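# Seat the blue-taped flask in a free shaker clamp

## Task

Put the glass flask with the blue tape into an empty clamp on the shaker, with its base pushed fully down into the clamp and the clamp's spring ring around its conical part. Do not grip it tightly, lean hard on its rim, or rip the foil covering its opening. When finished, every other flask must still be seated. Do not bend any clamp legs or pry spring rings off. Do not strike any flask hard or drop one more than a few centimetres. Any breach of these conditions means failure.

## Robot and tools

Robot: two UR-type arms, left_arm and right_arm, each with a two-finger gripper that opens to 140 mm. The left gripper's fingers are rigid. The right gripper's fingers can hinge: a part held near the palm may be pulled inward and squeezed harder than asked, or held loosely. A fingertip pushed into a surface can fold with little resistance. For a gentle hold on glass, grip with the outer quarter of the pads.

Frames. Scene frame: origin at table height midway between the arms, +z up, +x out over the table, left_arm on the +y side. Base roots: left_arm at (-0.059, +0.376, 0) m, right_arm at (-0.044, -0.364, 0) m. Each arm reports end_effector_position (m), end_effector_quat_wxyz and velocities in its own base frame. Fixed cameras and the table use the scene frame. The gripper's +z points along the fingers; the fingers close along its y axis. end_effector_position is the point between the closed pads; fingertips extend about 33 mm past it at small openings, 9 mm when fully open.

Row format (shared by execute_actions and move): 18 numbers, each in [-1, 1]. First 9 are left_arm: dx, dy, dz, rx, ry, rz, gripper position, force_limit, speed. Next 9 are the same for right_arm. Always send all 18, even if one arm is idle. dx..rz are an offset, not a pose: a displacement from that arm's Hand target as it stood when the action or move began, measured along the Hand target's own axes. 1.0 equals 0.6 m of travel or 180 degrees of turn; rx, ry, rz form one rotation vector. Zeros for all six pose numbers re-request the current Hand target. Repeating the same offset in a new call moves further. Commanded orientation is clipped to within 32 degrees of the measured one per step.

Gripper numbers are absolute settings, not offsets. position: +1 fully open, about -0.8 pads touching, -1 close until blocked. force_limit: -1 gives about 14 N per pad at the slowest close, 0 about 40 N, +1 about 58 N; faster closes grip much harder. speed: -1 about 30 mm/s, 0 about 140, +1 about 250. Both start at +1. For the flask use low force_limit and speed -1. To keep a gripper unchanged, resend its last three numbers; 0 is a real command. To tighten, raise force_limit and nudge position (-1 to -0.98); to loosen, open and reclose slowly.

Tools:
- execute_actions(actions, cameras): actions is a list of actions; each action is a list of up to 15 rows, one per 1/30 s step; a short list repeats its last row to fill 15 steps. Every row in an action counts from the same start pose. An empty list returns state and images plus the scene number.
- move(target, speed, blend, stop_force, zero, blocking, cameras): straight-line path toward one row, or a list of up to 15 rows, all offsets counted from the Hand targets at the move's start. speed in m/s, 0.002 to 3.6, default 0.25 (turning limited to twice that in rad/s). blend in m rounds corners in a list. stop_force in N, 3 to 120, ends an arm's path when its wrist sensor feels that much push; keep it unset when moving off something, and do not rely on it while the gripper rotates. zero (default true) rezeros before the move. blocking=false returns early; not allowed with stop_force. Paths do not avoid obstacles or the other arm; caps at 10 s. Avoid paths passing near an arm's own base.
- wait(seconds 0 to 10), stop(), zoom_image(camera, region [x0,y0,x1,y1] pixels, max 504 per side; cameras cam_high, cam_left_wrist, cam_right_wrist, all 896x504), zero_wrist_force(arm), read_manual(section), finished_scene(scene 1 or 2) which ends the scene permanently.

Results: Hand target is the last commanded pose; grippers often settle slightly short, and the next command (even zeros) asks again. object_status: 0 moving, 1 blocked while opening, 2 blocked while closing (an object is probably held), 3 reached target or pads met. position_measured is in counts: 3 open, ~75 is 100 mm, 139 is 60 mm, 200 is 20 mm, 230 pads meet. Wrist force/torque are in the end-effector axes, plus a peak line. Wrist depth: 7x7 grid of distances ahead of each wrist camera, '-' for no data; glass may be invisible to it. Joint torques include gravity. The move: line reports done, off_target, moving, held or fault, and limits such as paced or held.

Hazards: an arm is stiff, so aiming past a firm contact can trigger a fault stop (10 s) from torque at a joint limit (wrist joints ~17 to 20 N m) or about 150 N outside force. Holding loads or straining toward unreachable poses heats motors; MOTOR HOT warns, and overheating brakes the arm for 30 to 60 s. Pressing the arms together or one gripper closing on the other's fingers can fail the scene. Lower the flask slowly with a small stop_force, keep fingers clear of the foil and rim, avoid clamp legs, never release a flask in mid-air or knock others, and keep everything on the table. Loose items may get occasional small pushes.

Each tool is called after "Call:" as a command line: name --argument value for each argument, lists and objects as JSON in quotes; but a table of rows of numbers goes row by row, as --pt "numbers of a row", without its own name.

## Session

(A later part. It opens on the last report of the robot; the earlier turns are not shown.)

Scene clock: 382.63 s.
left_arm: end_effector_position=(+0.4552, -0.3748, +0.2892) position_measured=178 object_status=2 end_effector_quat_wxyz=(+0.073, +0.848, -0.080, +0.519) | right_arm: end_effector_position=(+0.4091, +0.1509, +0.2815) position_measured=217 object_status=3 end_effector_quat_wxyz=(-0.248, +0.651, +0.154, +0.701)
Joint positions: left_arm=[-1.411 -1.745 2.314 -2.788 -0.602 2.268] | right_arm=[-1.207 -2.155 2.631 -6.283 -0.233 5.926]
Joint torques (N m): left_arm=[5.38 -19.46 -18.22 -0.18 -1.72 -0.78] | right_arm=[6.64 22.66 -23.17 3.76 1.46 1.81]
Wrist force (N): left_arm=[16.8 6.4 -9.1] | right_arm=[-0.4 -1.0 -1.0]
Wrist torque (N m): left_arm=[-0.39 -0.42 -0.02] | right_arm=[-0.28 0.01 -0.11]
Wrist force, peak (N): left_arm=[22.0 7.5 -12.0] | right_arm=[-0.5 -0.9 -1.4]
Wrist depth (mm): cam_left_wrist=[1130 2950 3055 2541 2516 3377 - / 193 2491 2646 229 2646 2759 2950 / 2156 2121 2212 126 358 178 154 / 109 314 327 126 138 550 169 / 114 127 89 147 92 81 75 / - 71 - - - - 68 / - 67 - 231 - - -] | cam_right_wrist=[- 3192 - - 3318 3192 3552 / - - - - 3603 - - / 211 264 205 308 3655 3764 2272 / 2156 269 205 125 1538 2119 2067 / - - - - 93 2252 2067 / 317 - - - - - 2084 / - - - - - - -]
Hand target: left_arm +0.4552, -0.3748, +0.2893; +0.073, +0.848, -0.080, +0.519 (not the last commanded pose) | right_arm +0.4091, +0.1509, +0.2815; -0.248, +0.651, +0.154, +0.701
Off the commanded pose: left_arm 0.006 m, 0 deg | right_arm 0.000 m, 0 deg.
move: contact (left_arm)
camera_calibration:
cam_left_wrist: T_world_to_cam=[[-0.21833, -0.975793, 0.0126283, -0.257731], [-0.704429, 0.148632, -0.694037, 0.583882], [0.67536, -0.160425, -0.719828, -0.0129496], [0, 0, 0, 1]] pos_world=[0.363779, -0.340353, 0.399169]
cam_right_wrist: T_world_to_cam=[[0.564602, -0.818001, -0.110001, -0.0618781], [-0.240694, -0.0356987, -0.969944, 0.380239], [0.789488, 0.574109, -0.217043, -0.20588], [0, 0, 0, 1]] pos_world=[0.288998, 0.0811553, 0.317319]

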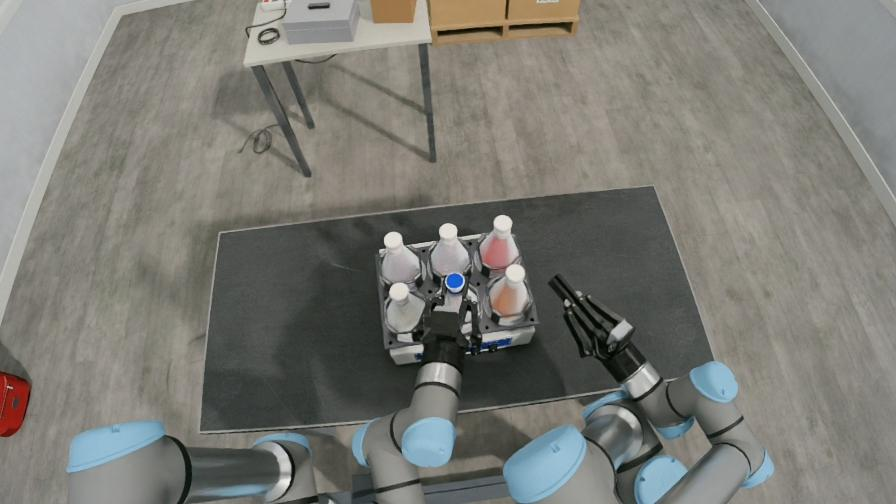

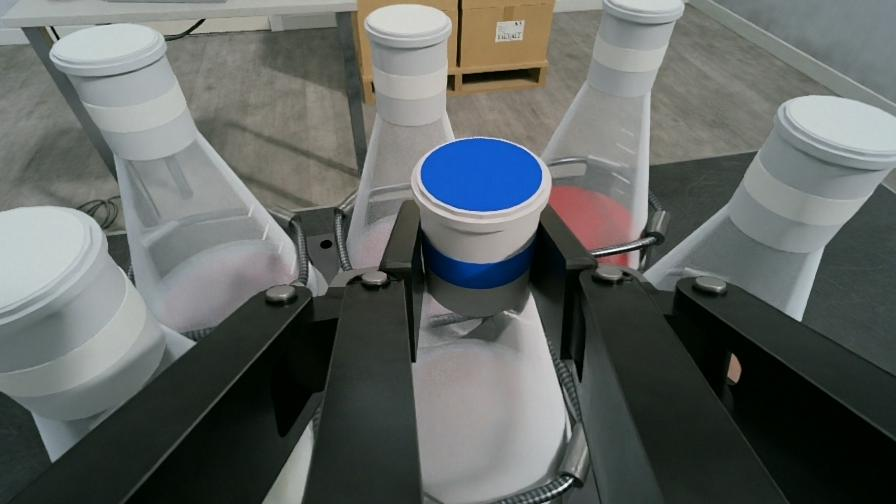

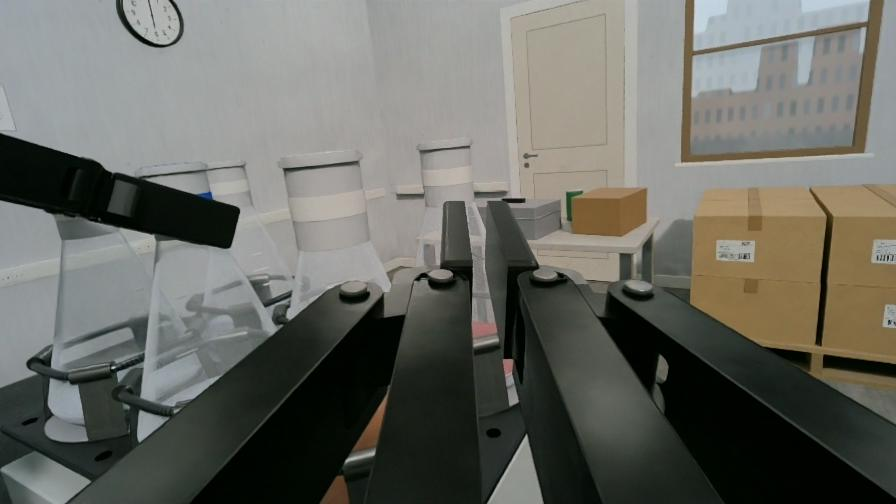

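Call:
move --target '[0.0045,0.005,-0.0035,0,0,0.006,-1,-0.1,-1,0,0,0,0,0,0,-0.7,-1,0]' --speed 0.015

Call:
move --target '[-0.0178,0,0.009,0,0,0,-1,-0.1,-1,0,0,0,0,0,0,-0.7,-1,0]' --speed 0.01 --stop_force 12 --cameras '["cam_left_wrist","cam_right_wrist","cam_high"]'

Call:
zoom_image --camera "cam_right_wrist" --region '[60, 100, 300, 440]'

Call:
zoom_image --camera "cam_high" --region '[370, 200, 550, 370]'

Scene clock: 388.37 s.
left_arm: end_effector_position=(+0.4539, -0.3775, +0.2927) position_measured=178 object_status=2 end_effector_quat_wxyz=(+0.068, +0.847, -0.088, +0.519) | right_arm: end_effector_position=(+0.4091, +0.1509, +0.2815) position_measured=217 object_status=3 end_effector_quat_wxyz=(-0.248, +0.651, +0.154, +0.701)
Joint positions: left_arm=[-1.416 -1.748 2.305 -2.769 -0.599 2.28] | right_arm=[-1.207 -2.155 2.631 -6.283 -0.233 5.926]
Joint torques (N m): left_arm=[-4.15 -20.82 -17.06 -2.51 0.48 -0.66] | right_arm=[6.51 22.88 -23.53 3.74 1.32 1.75]
Wrist force (N): left_arm=[8.5 2.1 -3.1] | right_arm=[-0.4 -0.8 -1.0]
Wrist torque (N m): left_arm=[-0.17 -0.27 0.26] | right_arm=[-0.23 0.02 -0.11]
Wrist force, peak (N): left_arm=[17.0 6.6 -9.4] | right_arm=[-0.4 -1.0 -1.3]
Wrist depth (mm): cam_left_wrist=[1126 3290 3130 2541 2673 3130 3168 / 190 2516 2467 2444 2701 2789 153 / 2103 2086 2086 126 352 186 156 / 117 320 318 124 139 539 537 / 116 - 89 146 92 81 485 / - 71 - - - - 68 / - 67 - - - - -] | cam_right_wrist=[- 2866 - 3941 3363 - - / - 2967 - 4068 3503 3552 - / 209 269 204 307 3455 2497 - / 2156 276 212 125 1547 2193 1986 / - 418 - - 93 2174 2034 / 316 - - - - - 2067 / - - - - - - -]
Hand target: left_arm +0.4539, -0.3774, +0.2927; +0.068, +0.847, -0.088, +0.519 | right_arm +0.4091, +0.1509, +0.2815; -0.248, +0.651, +0.154, +0.701
Off the commanded pose: left_arm 0.000 m, 0 deg | right_arm 0.000 m, 0 deg.
move: done

Scene clock: 389.80 s.
left_arm: end_effector_position=(+0.4539, -0.3775, +0.2889) position_measured=178 object_status=2 end_effector_quat_wxyz=(+0.068, +0.847, -0.088, +0.519) | right_arm: end_effector_position=(+0.4091, +0.1509, +0.2815) position_measured=217 object_status=3 end_effector_quat_wxyz=(-0.248, +0.651, +0.154, +0.701)
Joint positions: left_arm=[-1.416 -1.741 2.311 -2.783 -0.599 2.28] | right_arm=[-1.207 -2.155 2.631 -6.283 -0.233 5.926]
Joint torques (N m): left_arm=[-4.15 -19.31 -20.04 -1.02 -2.42 0] | right_arm=[6.5 22.41 -23.23 3.69 1.39 1.8]
Wrist force (N): left_arm=[15.5 1.6 -9.3] | right_arm=[-0.3 -1.0 -1.1]
Wrist torque (N m): left_arm=[-0.02 -0.45 0.36] | right_arm=[-0.28 -0.02 -0.11]
Wrist force, peak (N): left_arm=[19.4 1.7 -12.1] | right_arm=[-0.5 -1.1 -1.3]
Wrist depth (mm): cam_left_wrist=[1130 3092 1246 2516 2467 3468 4424 / 183 201 2541 2516 2541 2673 156 / 2086 2103 2231 126 356 186 154 / 117 326 326 129 139 302 546 / 115 - 89 149 92 81 490 / - 71 - - - - 68 / - 67 - - - - -] | cam_right_wrist=[2379 4068 - - 3503 - - / - 2741 - 4068 3655 - - / 209 418 212 318 4134 - 2627 / 2193 2802 507 125 1528 2156 2002 / - 416 - - 93 - 1940 / 337 - - - - - - / - - - - - - -]
Hand target: left_arm +0.4539, -0.3775, +0.2889; +0.068, +0.847, -0.088, +0.519 (not the last commanded pose) | right_arm +0.4091, +0.1509, +0.2815; -0.248, +0.651, +0.154, +0.701
Off the commanded pose: left_arm 0.008 m, 0 deg | right_arm 0.000 m, 0 deg.
move: contact (left_arm)
camera_calibration:
cam_left_wrist: T_world_to_cam=[[-0.226586, -0.973982, -0.00413085, -0.251404], [-0.700391, 0.165883, -0.694216, 0.587871], [0.676839, -0.154407, -0.719755, -0.0112281], [0, 0, 0, 1]] pos_world=[0.362374, -0.344115, 0.398989]
cam_right_wrist: T_world_to_cam=[[0.564602, -0.818001, -0.110001, -0.0618781], [-0.240694, -0.0356987, -0.969944, 0.380239], [0.789488, 0.574109, -0.217043, -0.20588], [0, 0, 0, 1]] pos_world=[0.288998, 0.0811553, 0.317319]

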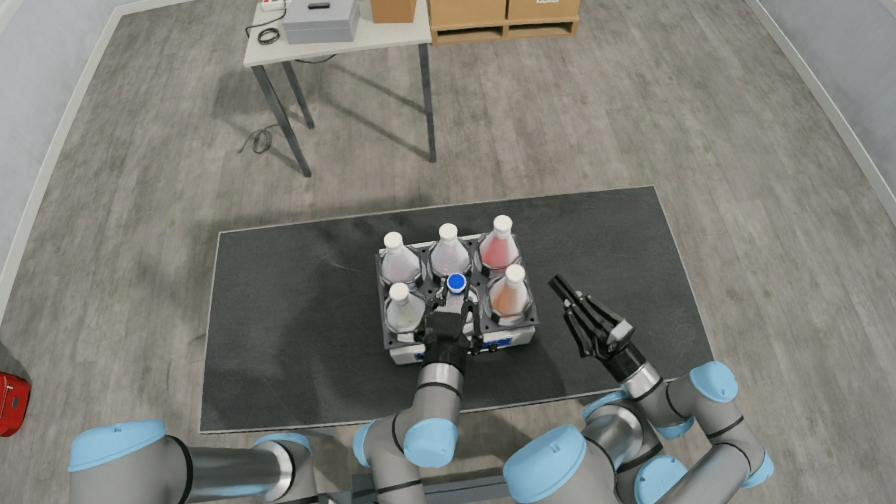

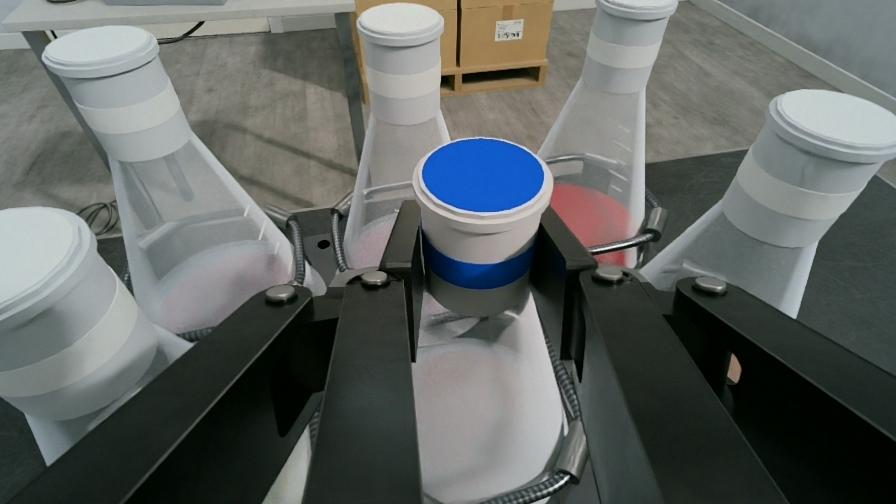

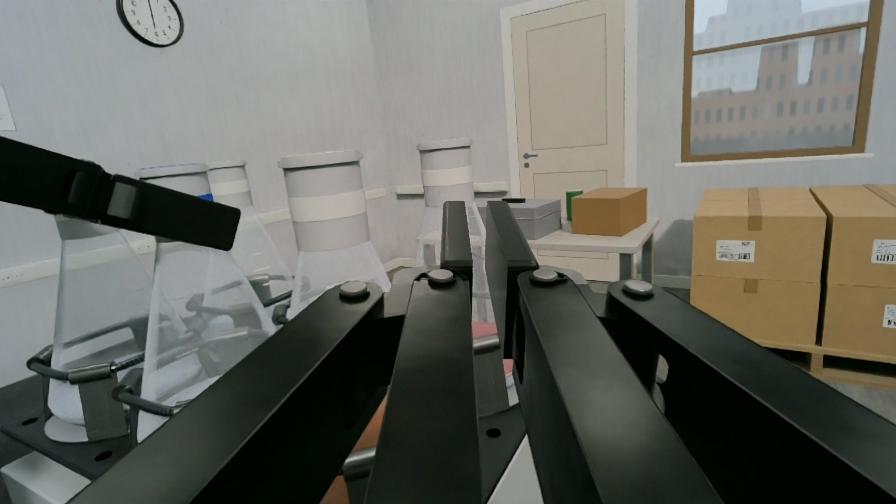

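Scaled by 1.482 from the camera's 896x504 image, which has a finer 1280x720 frame.

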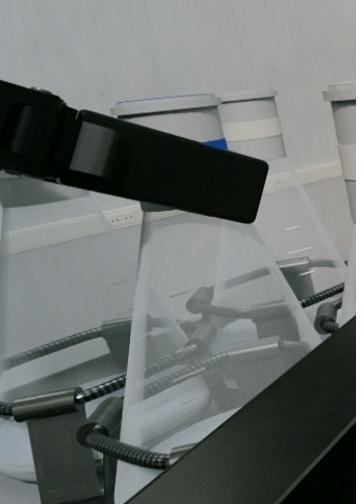

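Scaled by 2.800 from the camera's 896x504 image, which has a finer 1280x720 frame.

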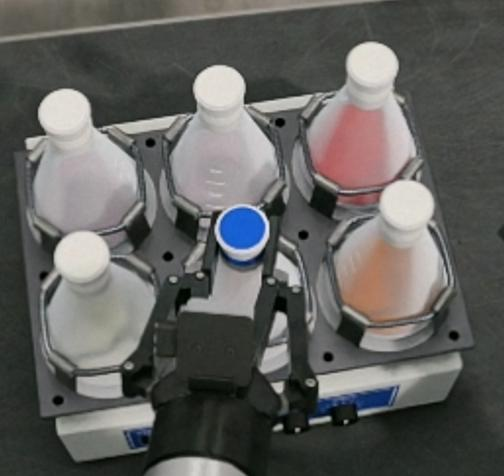

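Call:
move --target '[0.005,0,-0.0025,0,0,0,-1,-0.1,-1,0,0,0,0,0,0,-0.7,-1,0]' --speed 0.015

Call:
move --target '[0,0,0,0,0,0,-0.2,-0.1,-1,0,0,0,0,0,0,-0.7,-1,0]' --cameras '["cam_left_wrist","cam_right_wrist","cam_high"]'

Call:
zoom_image --camera "cam_right_wrist" --region '[60, 100, 300, 440]'

Call:
zoom_image --camera "cam_high" --region '[370, 200, 550, 370]'

Scene clock: 395.63 s.
left_arm: end_effector_position=(+0.4539, -0.3774, +0.2923) position_measured=178 object_status=2 end_effector_quat_wxyz=(+0.068, +0.847, -0.088, +0.519) | right_arm: end_effector_position=(+0.4091, +0.1509, +0.2815) position_measured=217 object_status=3 end_effector_quat_wxyz=(-0.248, +0.651, +0.154, +0.701)
Joint positions: left_arm=[-1.416 -1.747 2.305 -2.771 -0.599 2.28] | right_arm=[-1.207 -2.155 2.631 -6.283 -0.233 5.926]
Joint torques (N m): left_arm=[13.6 -14.6 -17.62 -1.15 0.64 0.69] | right_arm=[6.25 22.39 -23.02 3.76 1.31 1.75]
Wrist force (N): left_arm=[10.4 3.6 -3.8] | right_arm=[-0.2 -0.8 -1.0]
Wrist torque (N m): left_arm=[-0.25 -0.33 -0.07] | right_arm=[-0.25 -0.03 -0.11]
Wrist force, peak (N): left_arm=[15.9 1.5 -9.7] | right_arm=[-0.4 -1.0 -1.4]
Wrist depth (mm): cam_left_wrist=[1141 3019 3092 2312 2516 3248 2851 / 189 2619 2646 2566 2759 2619 152 / 2138 2103 2193 126 351 175 154 / 117 319 326 125 140 532 543 / 118 138 89 146 92 81 487 / - 71 - 259 - - 68 / - 67 - 234 - - -] | cam_right_wrist=[- 4348 - 4003 3455 - - / - - 4850 - 3764 3076 - / 208 278 205 308 3363 2866 2771 / 2683 273 213 125 1538 2156 1986 / - 408 - - 93 2252 2034 / 333 - - - - - 2084 / - - - - - - -]
Hand target: left_arm +0.4540, -0.3774, +0.2922; +0.068, +0.847, -0.088, +0.519 | right_arm +0.4091, +0.1509, +0.2815; -0.248, +0.651, +0.154, +0.701
Off the commanded pose: left_arm 0.000 m, 0 deg | right_arm 0.000 m, 0 deg.
move: done

Scene clock: 396.40 s.
left_arm: end_effector_position=(+0.4540, -0.3774, +0.2922) position_measured=154 object_status=0 end_effector_quat_wxyz=(+0.068, +0.847, -0.088, +0.519) | right_arm: end_effector_position=(+0.4091, +0.1509, +0.2815) position_measured=217 object_status=3 end_effector_quat_wxyz=(-0.248, +0.651, +0.154, +0.701)
Joint positions: left_arm=[-1.416 -1.747 2.306 -2.771 -0.599 2.28] | right_arm=[-1.207 -2.155 2.631 -6.283 -0.233 5.926]
Joint torques (N m): left_arm=[2.79 -1.92 -18.8 -4.87 1.58 -0.75] | right_arm=[7.06 22.15 -23.34 3.69 1.27 1.75]
Wrist force (N): left_arm=[0.2 -0.7 -0.5] | right_arm=[-0.4 -0.9 -1.2]
Wrist torque (N m): left_arm=[-0.15 -0.28 0.13] | right_arm=[-0.27 0.01 -0.11]
Wrist force, peak (N): left_arm=[10.4 3.5 -3.9] | right_arm=[-0.3 -1.0 -1.2]
Wrist depth (mm): cam_left_wrist=[179 2950 207 2491 243 3248 3168 / 193 2467 2516 2646 2103 2701 151 / 2175 2212 2156 122 346 170 159 / 122 322 273 133 128 276 547 / 118 - 91 284 127 86 481 / - 71 - 257 - - 68 / - - - 229 - - -] | cam_right_wrist=[2425 3233 - - 3408 3076 - / 2402 - 3455 - 3603 - 2627 / 202 279 212 4134 1727 2425 2473 / 2314 260 208 125 1557 2156 1896 / - - - - 93 - - / 334 - - - - - 2067 / - - - - - - -]
Hand target: left_arm +0.4540, -0.3774, +0.2922; +0.068, +0.847, -0.088, +0.519 | right_arm +0.4091, +0.1509, +0.2815; -0.248, +0.651, +0.154, +0.701
Off the commanded pose: left_arm 0.000 m, 0 deg | right_arm 0.000 m, 0 deg.
move: done
camera_calibration:
cam_left_wrist: T_world_to_cam=[[-0.226586, -0.973982, -0.00413085, -0.25127], [-0.700391, 0.165883, -0.694216, 0.590285], [0.676839, -0.154407, -0.719755, -0.0088332], [0, 0, 0, 1]] pos_world=[0.362474, -0.344015, 0.402389]
cam_right_wrist: T_world_to_cam=[[0.564602, -0.818001, -0.110001, -0.0618781], [-0.240694, -0.0356987, -0.969944, 0.380239], [0.789488, 0.574109, -0.217043, -0.20588], [0, 0, 0, 1]] pos_world=[0.288998, 0.0811553, 0.317319]

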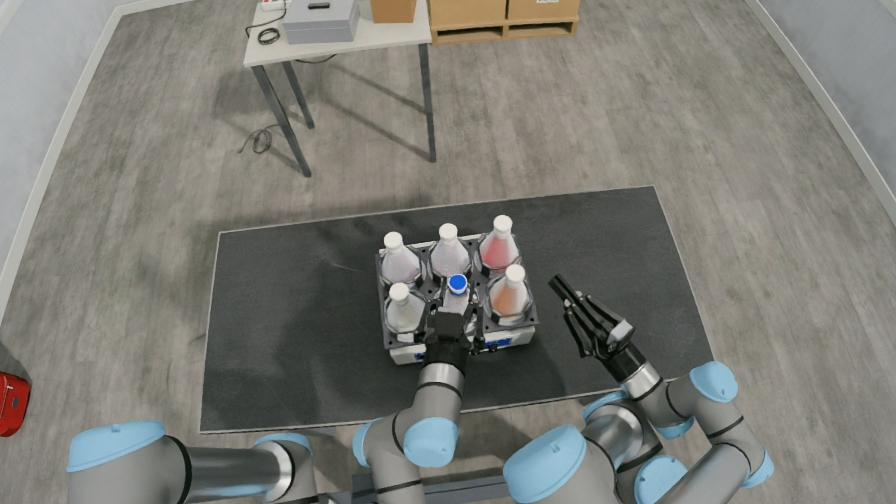

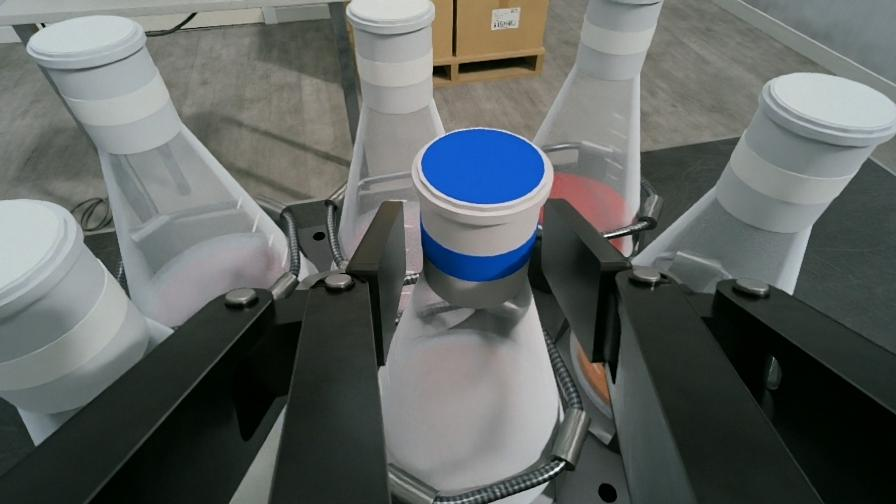

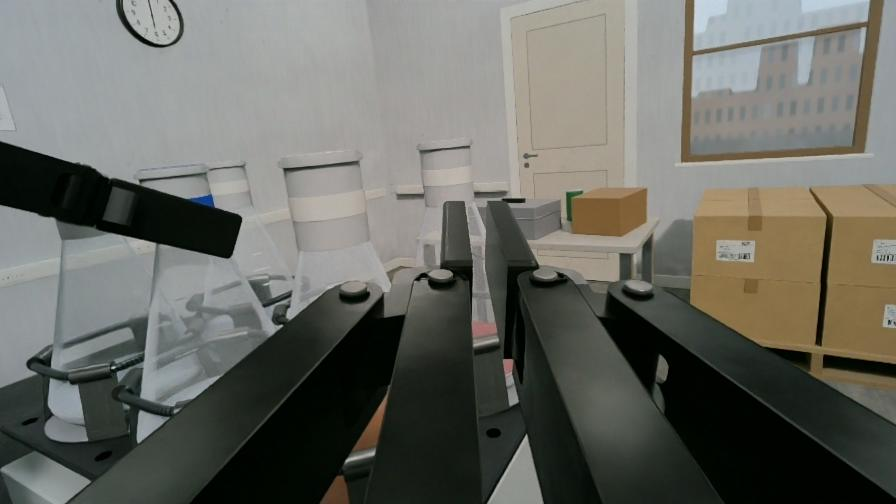

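Scaled by 1.482 from the camera's 896x504 image, which has a finer 1280x720 frame.

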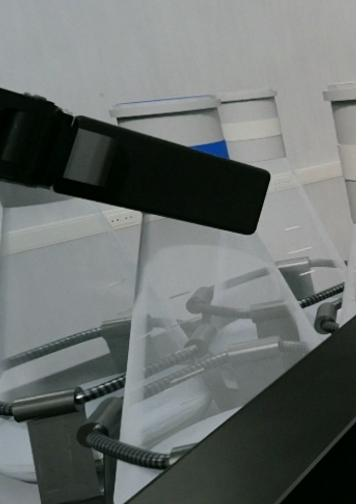

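Scaled by 2.800 from the camera's 896x504 image, which has a finer 1280x720 frame.

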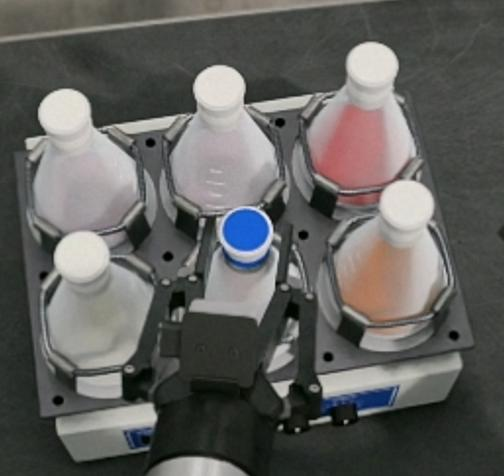

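Call:
move --target '[0,0,-0.23,0,0,0,-0.2,-0.1,-1,0,0,0,0,0,0,-0.7,-1,0]' --speed 0.08 --cameras '["all"]'

Call:
zoom_image --camera "cam_left_wrist" --region '[300, 100, 700, 504]'

Call:
zoom_image --camera "cam_high" --region '[370, 200, 550, 370]'

Call:
zoom_image --camera "cam_right_wrist" --region '[60, 100, 300, 460]'

Scene clock: 402.37 s.
left_arm: end_effector_position=(+0.3341, -0.3491, +0.3546) position_measured=154 object_status=3 end_effector_quat_wxyz=(+0.068, +0.847, -0.088, +0.519) | right_arm: end_effector_position=(+0.4091, +0.1509, +0.2815) position_measured=217 object_status=3 end_effector_quat_wxyz=(-0.248, +0.651, +0.154, +0.701)
Joint positions: left_arm=[-1.824 -2.147 2.198 -1.583 -0.469 1.501] | right_arm=[-1.207 -2.155 2.631 -6.283 -0.233 5.926]
Joint torques (N m): left_arm=[7.76 -0.15 -20.99 -0.7 2.45 -0.64] | right_arm=[6.72 22.67 -22.83 3.76 1.35 1.59]
Wrist force (N): left_arm=[0.1 -0.8 0.3] | right_arm=[-0.3 -1.0 -1.1]
Wrist torque (N m): left_arm=[-0.18 -0.25 0.32] | right_arm=[-0.27 -0.02 -0.11]
Wrist force, peak (N): left_arm=[0.7 -0.8 -1.2] | right_arm=[-0.2 -1.2 -1.3]
Wrist depth (mm): cam_left_wrist=[3130 1351 3377 2673 381 3614 - / 2916 2541 2592 2516 2646 307 2673 / 2231 1584 465 457 478 715 284 / - - 138 399 126 - - / 572 - 91 365 127 86 72 / - 71 - 356 - - 68 / - - - 426 - - -] | cam_right_wrist=[- 3039 3275 - 3408 - - / - - 3764 4203 3503 - 2379 / 322 415 205 310 3503 2683 2655 / 2193 506 468 125 1519 2252 2050 / - 413 - - 93 2156 2119 / 336 - - - - - 2050 / - - - - - - -]
Hand target: left_arm +0.3342, -0.3490, +0.3546; +0.068, +0.847, -0.088, +0.519 | right_arm +0.4091, +0.1509, +0.2815; -0.248, +0.651, +0.154, +0.701
Off the commanded pose: left_arm 0.000 m, 0 deg | right_arm 0.000 m, 0 deg.
move: done
camera_calibration:
cam_left_wrist: T_world_to_cam=[[-0.226717, -0.973952, -0.00399012, -0.25064], [-0.700369, 0.165876, -0.69424, 0.544867], [0.676818, -0.154602, -0.719733, 0.121463], [0, 0, 0, 1]] pos_world=[0.242575, -0.315714, 0.464689]
cam_right_wrist: T_world_to_cam=[[0.564602, -0.818001, -0.110001, -0.0618781], [-0.240694, -0.0356987, -0.969944, 0.380239], [0.789488, 0.574109, -0.217043, -0.20588], [0, 0, 0, 1]] pos_world=[0.288998, 0.0811553, 0.317319]

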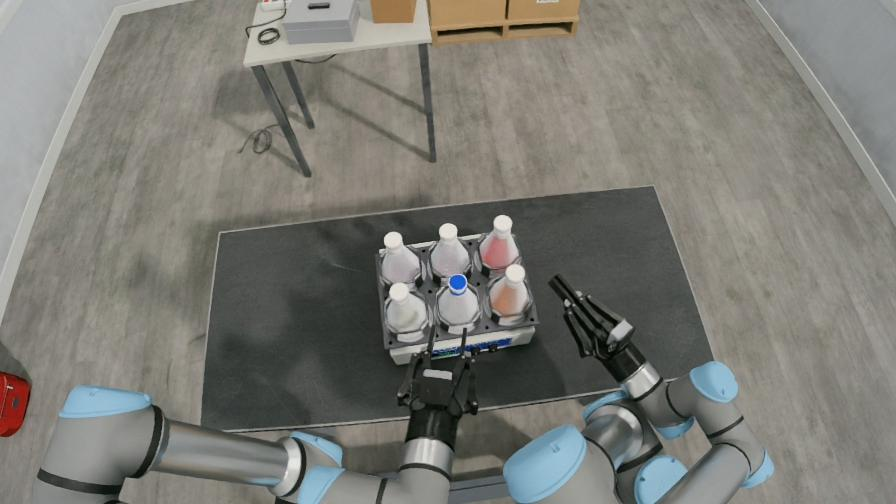

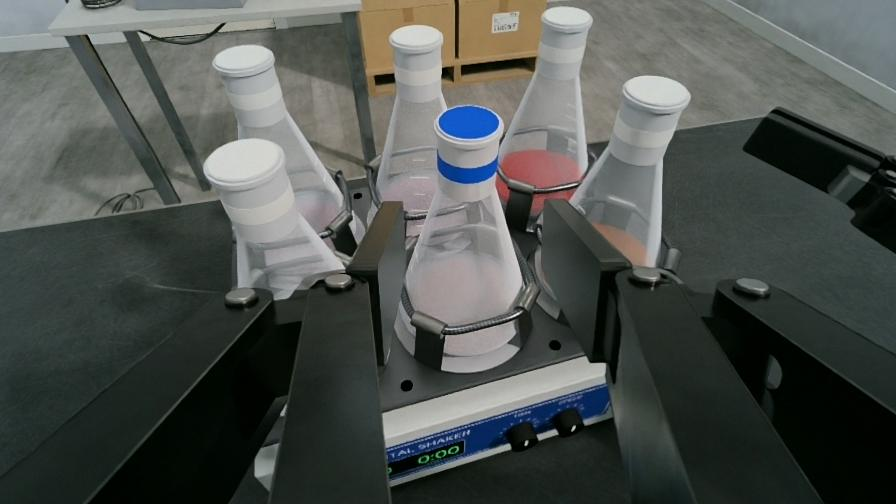

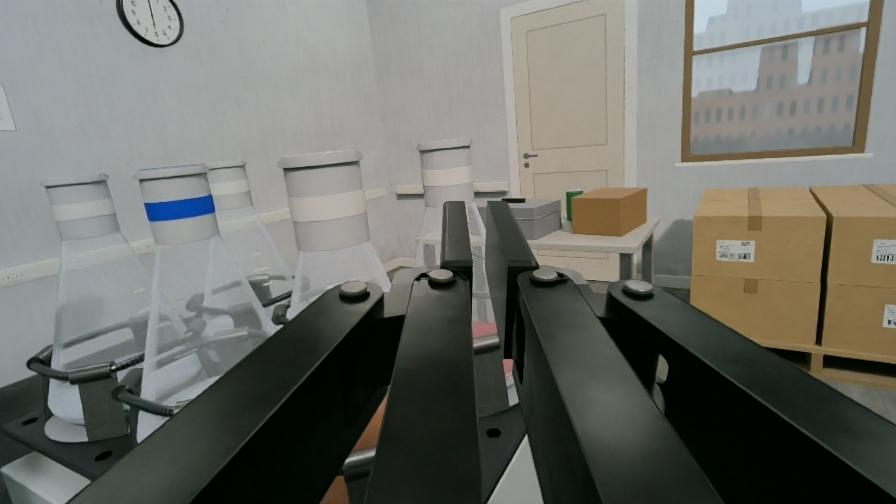

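Scaled by 1.248 from the camera's 896x504 image, which has a finer 1280x720 frame.

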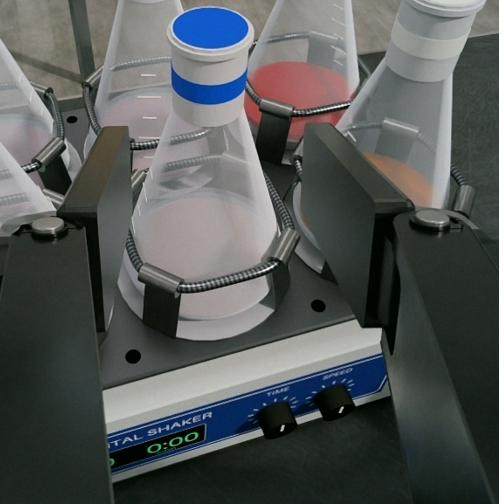

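Scaled by 2.800 from the camera's 896x504 image, which has a finer 1280x720 frame.

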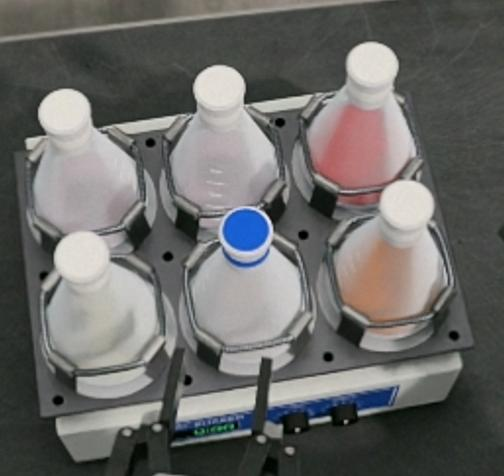

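Scaled by 1.400 from the camera's 896x504 image, which has a finer 1280x720 frame.

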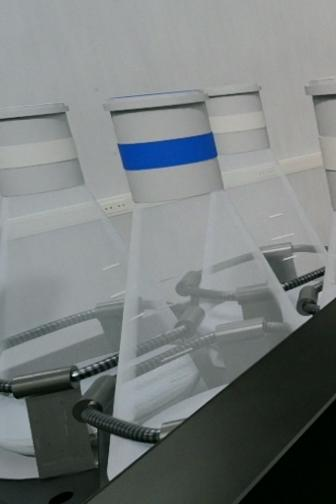

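Call:
zoom_image --camera "cam_left_wrist" --region '[385, 240, 565, 390]'

Scaled by 2.800 from the camera's 896x504 image, which has a finer 1280x720 frame.

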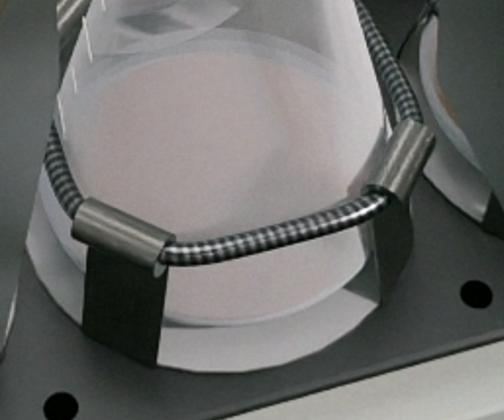

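Call:
move --target '[0.1,-0.1,-0.05,0,0,0,-0.7,-1,0,0,0,0,0,0,0,-0.7,-1,0]' --speed 0.15 --cameras '["cam_left_wrist"]'

Call:
zoom_image --camera "cam_left_wrist" --region '[200, 200, 650, 504]'

Scene clock: 412.40 s.
left_arm: end_effector_position=(+0.3479, -0.2891, +0.4202) position_measured=217 object_status=3 end_effector_quat_wxyz=(+0.068, +0.847, -0.088, +0.519) | right_arm: end_effector_position=(+0.4091, +0.1509, +0.2815) position_measured=217 object_status=3 end_effector_quat_wxyz=(-0.248, +0.651, +0.154, +0.701)
Joint positions: left_arm=[-1.832 -2.304 2.078 -1.29 -0.469 1.483] | right_arm=[-1.207 -2.155 2.631 -6.283 -0.233 5.926]
Joint torques (N m): left_arm=[11.3 9.3 -25.82 -3 4.06 0.87] | right_arm=[7 22.28 -23.15 3.74 1.2 1.73]
Wrist force (N): left_arm=[0.2 -0.7 0.3] | right_arm=[-0.5 -0.9 -1.2]
Wrist torque (N m): left_arm=[-0.17 -0.26 0.32] | right_arm=[-0.25 0.03 -0.11]
Wrist force, peak (N): left_arm=[1.9 -2.1 -0.4] | right_arm=[-0.4 -0.9 -1.4]
Wrist depth (mm): cam_left_wrist=[3168 1358 1492 2851 3468 4073 3248 / 2916 2883 2883 2883 2851 3719 2789 / 2376 2354 2354 2398 833 325 2467 / 2138 740 479 114 305 481 344 / 643 656 84 88 82 86 - / 585 - 71 - 66 76 68 / - - 70 - - 70 -] | cam_right_wrist=[- 2522 - - 3363 2627 2272 / - - 2600 - 3503 3076 2137 / 321 413 204 303 3408 3152 2573 / 2050 496 214 125 1538 2232 2137 / - - - - 93 2174 2102 / 336 - - - - - 2102 / - - - - - - -]
Hand target: left_arm +0.3480, -0.2890, +0.4202; +0.068, +0.847, -0.088, +0.519 | right_arm +0.4091, +0.1509, +0.2815; -0.248, +0.651, +0.154, +0.701
Off the commanded pose: left_arm 0.000 m, 0 deg | right_arm 0.000 m, 0 deg.
move: done
camera_calibration:
cam_left_wrist: T_world_to_cam=[[-0.226854, -0.97392, -0.00412331, -0.188699], [-0.700323, 0.166065, -0.69424, 0.590158], [0.676819, -0.154604, -0.719731, 0.168612], [0, 0, 0, 1]] pos_world=[0.256375, -0.255714, 0.530289]
Images, in order (width x height): cam_left_wrist 896x504.

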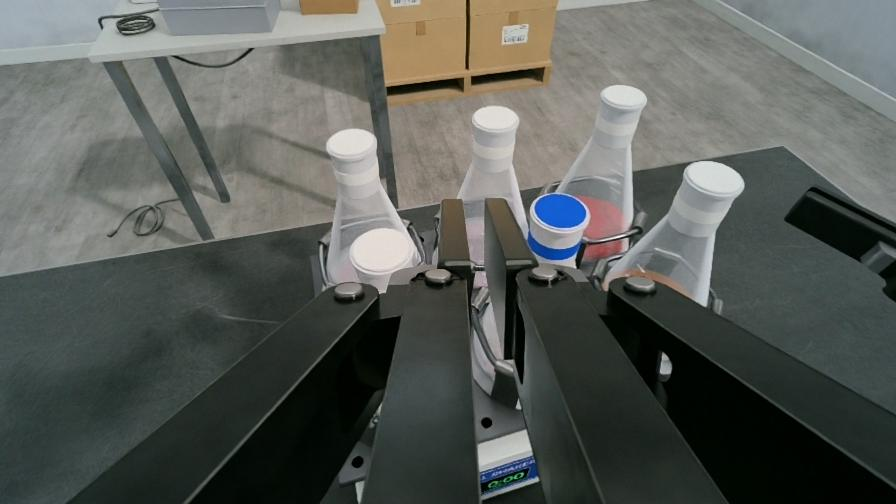

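Scaled by 1.120 from the camera's 896x504 image, which has a finer 1280x720 frame.

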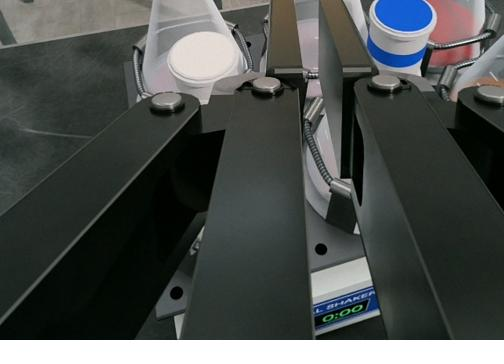

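Call:
move --target '[0,0,-0.05,0,0,0,1,-1,0,0,0,0,0,0,0,-0.7,-1,0]' --speed 0.15 --cameras '["cam_left_wrist"]'

Call:
wait --seconds 0.5 --cameras '["cam_left_wrist"]'

Call:
zoom_image --camera "cam_left_wrist" --region '[310, 80, 710, 420]'

Scene clock: 418.23 s.
left_arm: end_effector_position=(+0.3220, -0.2828, +0.4337) position_measured=3 object_status=0 end_effector_quat_wxyz=(+0.068, +0.847, -0.088, +0.519) | right_arm: end_effector_position=(+0.4091, +0.1509, +0.2815) position_measured=217 object_status=3 end_effector_quat_wxyz=(-0.248, +0.651, +0.154, +0.701)
Joint positions: left_arm=[-1.973 -2.304 1.973 -0.919 -0.496 1.183] | right_arm=[-1.207 -2.155 2.631 -6.283 -0.233 5.926]
Joint torques (N m): left_arm=[12.11 -5.06 -25.4 -0.27 3.31 -0.78] | right_arm=[6.62 22.68 -23.06 3.65 1.19 1.72]
Wrist force (N): left_arm=[0.3 -0.5 0.5] | right_arm=[-0.2 -0.7 -0.9]
Wrist torque (N m): left_arm=[-0.09 -0.28 0.32] | right_arm=[-0.21 -0.04 -0.11]
Wrist force, peak (N): left_arm=[0.2 -0.5 1.2] | right_arm=[-0.4 -1.2 -1.3]
Wrist depth (mm): cam_left_wrist=[3092 1426 1501 2820 3468 3830 3248 / - 2820 3092 2883 2820 3248 3092 / 2354 2354 2312 2398 2467 367 2467 / 2138 127 506 487 514 136 350 / - 104 454 463 442 415 114 / - - 420 423 442 568 94 / - 513 505 439 507 543 505] | cam_right_wrist=[- 3363 4003 4348 3318 - - / - - 4003 - 3503 2933 - / - 417 205 301 3552 - 2573 / 2018 3152 209 125 1576 1882 2018 / 2335 - - - 93 2193 2050 / 337 - - - - - 2084 / - - - - - - -]
Hand target: left_arm +0.3220, -0.2828, +0.4337; +0.068, +0.847, -0.088, +0.519 | right_arm +0.4091, +0.1509, +0.2815; -0.248, +0.651, +0.154, +0.701
Off the commanded pose: left_arm 0.000 m, 0 deg | right_arm 0.000 m, 0 deg.
move: done
camera_calibration:
cam_left_wrist: T_world_to_cam=[[-0.226586, -0.973982, -0.00413085, -0.188479], [-0.700391, 0.165883, -0.694216, 0.580302], [0.676839, -0.154407, -0.719755, 0.197029], [0, 0, 0, 1]] pos_world=[0.230374, -0.249415, 0.543889]
Images, in order (width x height): cam_left_wrist 896x504.

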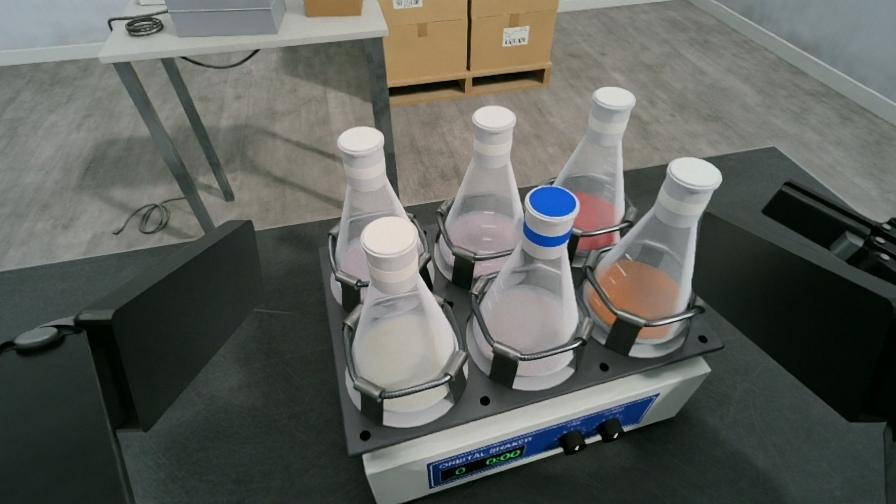

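Scene clock: 418.73 s.
left_arm: end_effector_position=(+0.3220, -0.2828, +0.4337) position_measured=3 object_status=3 end_effector_quat_wxyz=(+0.068, +0.847, -0.088, +0.519) | right_arm: end_effector_position=(+0.4091, +0.1509, +0.2815) position_measured=217 object_status=3 end_effector_quat_wxyz=(-0.248, +0.651, +0.154, +0.701)
Joint positions: left_arm=[-1.973 -2.304 1.973 -0.919 -0.496 1.183] | right_arm=[-1.207 -2.155 2.631 -6.283 -0.233 5.926]
Joint torques (N m): left_arm=[12.59 -5.41 -27.04 -0.28 3.14 -0.75] | right_arm=[6.36 22.78 -23.42 3.63 1.16 1.69]
Wrist force (N): left_arm=[0.0 -0.5 0.3] | right_arm=[-0.2 -1.0 -1.2]
Wrist torque (N m): left_arm=[-0.10 -0.21 0.32] | right_arm=[-0.29 -0.04 -0.11]
Wrist force, peak (N): left_arm=[0.2 -0.7 0.5] | right_arm=[-0.3 -1.0 -1.3]
Wrist depth (mm): cam_left_wrist=[3666 1410 1501 2851 3168 3948 - / 3208 2592 2701 2984 2789 2984 3019 / 2354 2467 2291 2291 2541 876 2156 / 2156 120 516 496 516 137 350 / - 105 468 471 451 137 114 / - 565 569 413 442 557 94 / - 524 509 453 510 521 507] | cam_right_wrist=[2402 2547 - 4134 3455 - 2712 / - - 5366 - 3552 - 2522 / 2212 280 204 314 3408 3318 2522 / 2379 507 207 138 1547 2402 2018 / 2193 419 - - 93 - 2034 / 335 - - - - - 2102 / - - - - - - -]
Hand target: left_arm +0.3220, -0.2828, +0.4337; +0.068, +0.847, -0.088, +0.519 | right_arm +0.4091, +0.1509, +0.2815; -0.248, +0.651, +0.154, +0.701
Tool commands: left_gripper/position=+1.0 left_gripper/force_limit=-1.0 left_gripper/speed=+0.0 right_gripper/position=-0.7 right_gripper/force_limit=-1.0 right_gripper/speed=+0.0
Off the commanded pose: left_arm 0.000 m, 0 deg | right_arm 0.000 m, 0 deg.
wait: 0.50 s; at rest by 0.17 s
camera_calibration:
cam_left_wrist: T_world_to_cam=[[-0.226586, -0.973982, -0.00413085, -0.188456], [-0.700391, 0.165883, -0.694216, 0.580372], [0.676839, -0.154407, -0.719755, 0.196962], [0, 0, 0, 1]] pos_world=[0.230474, -0.249415, 0.543889]
Images, in order (width x height): cam_left_wrist 896x504.

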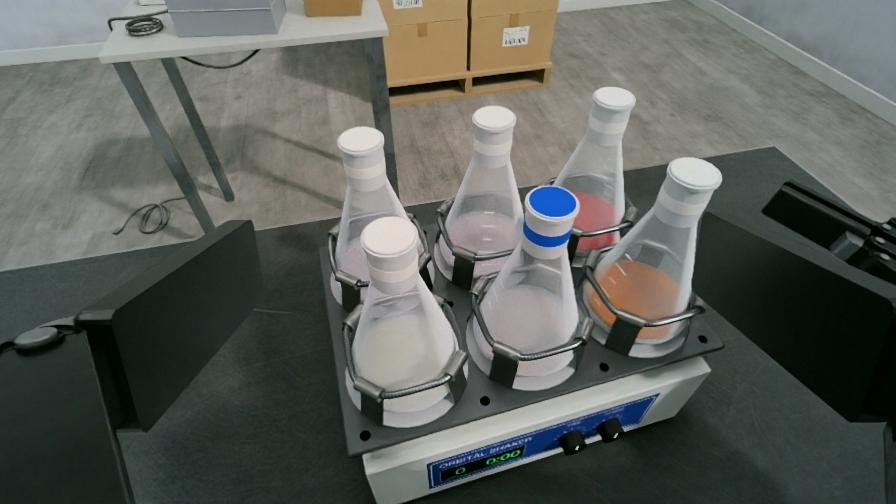

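Scaled by 1.260 from the camera's 896x504 image, which has a finer 1280x720 frame.

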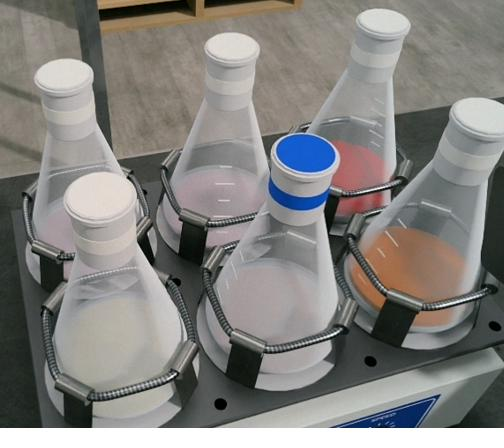

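Call:
finished_scene --scene 1

The scene is finished: the task was done.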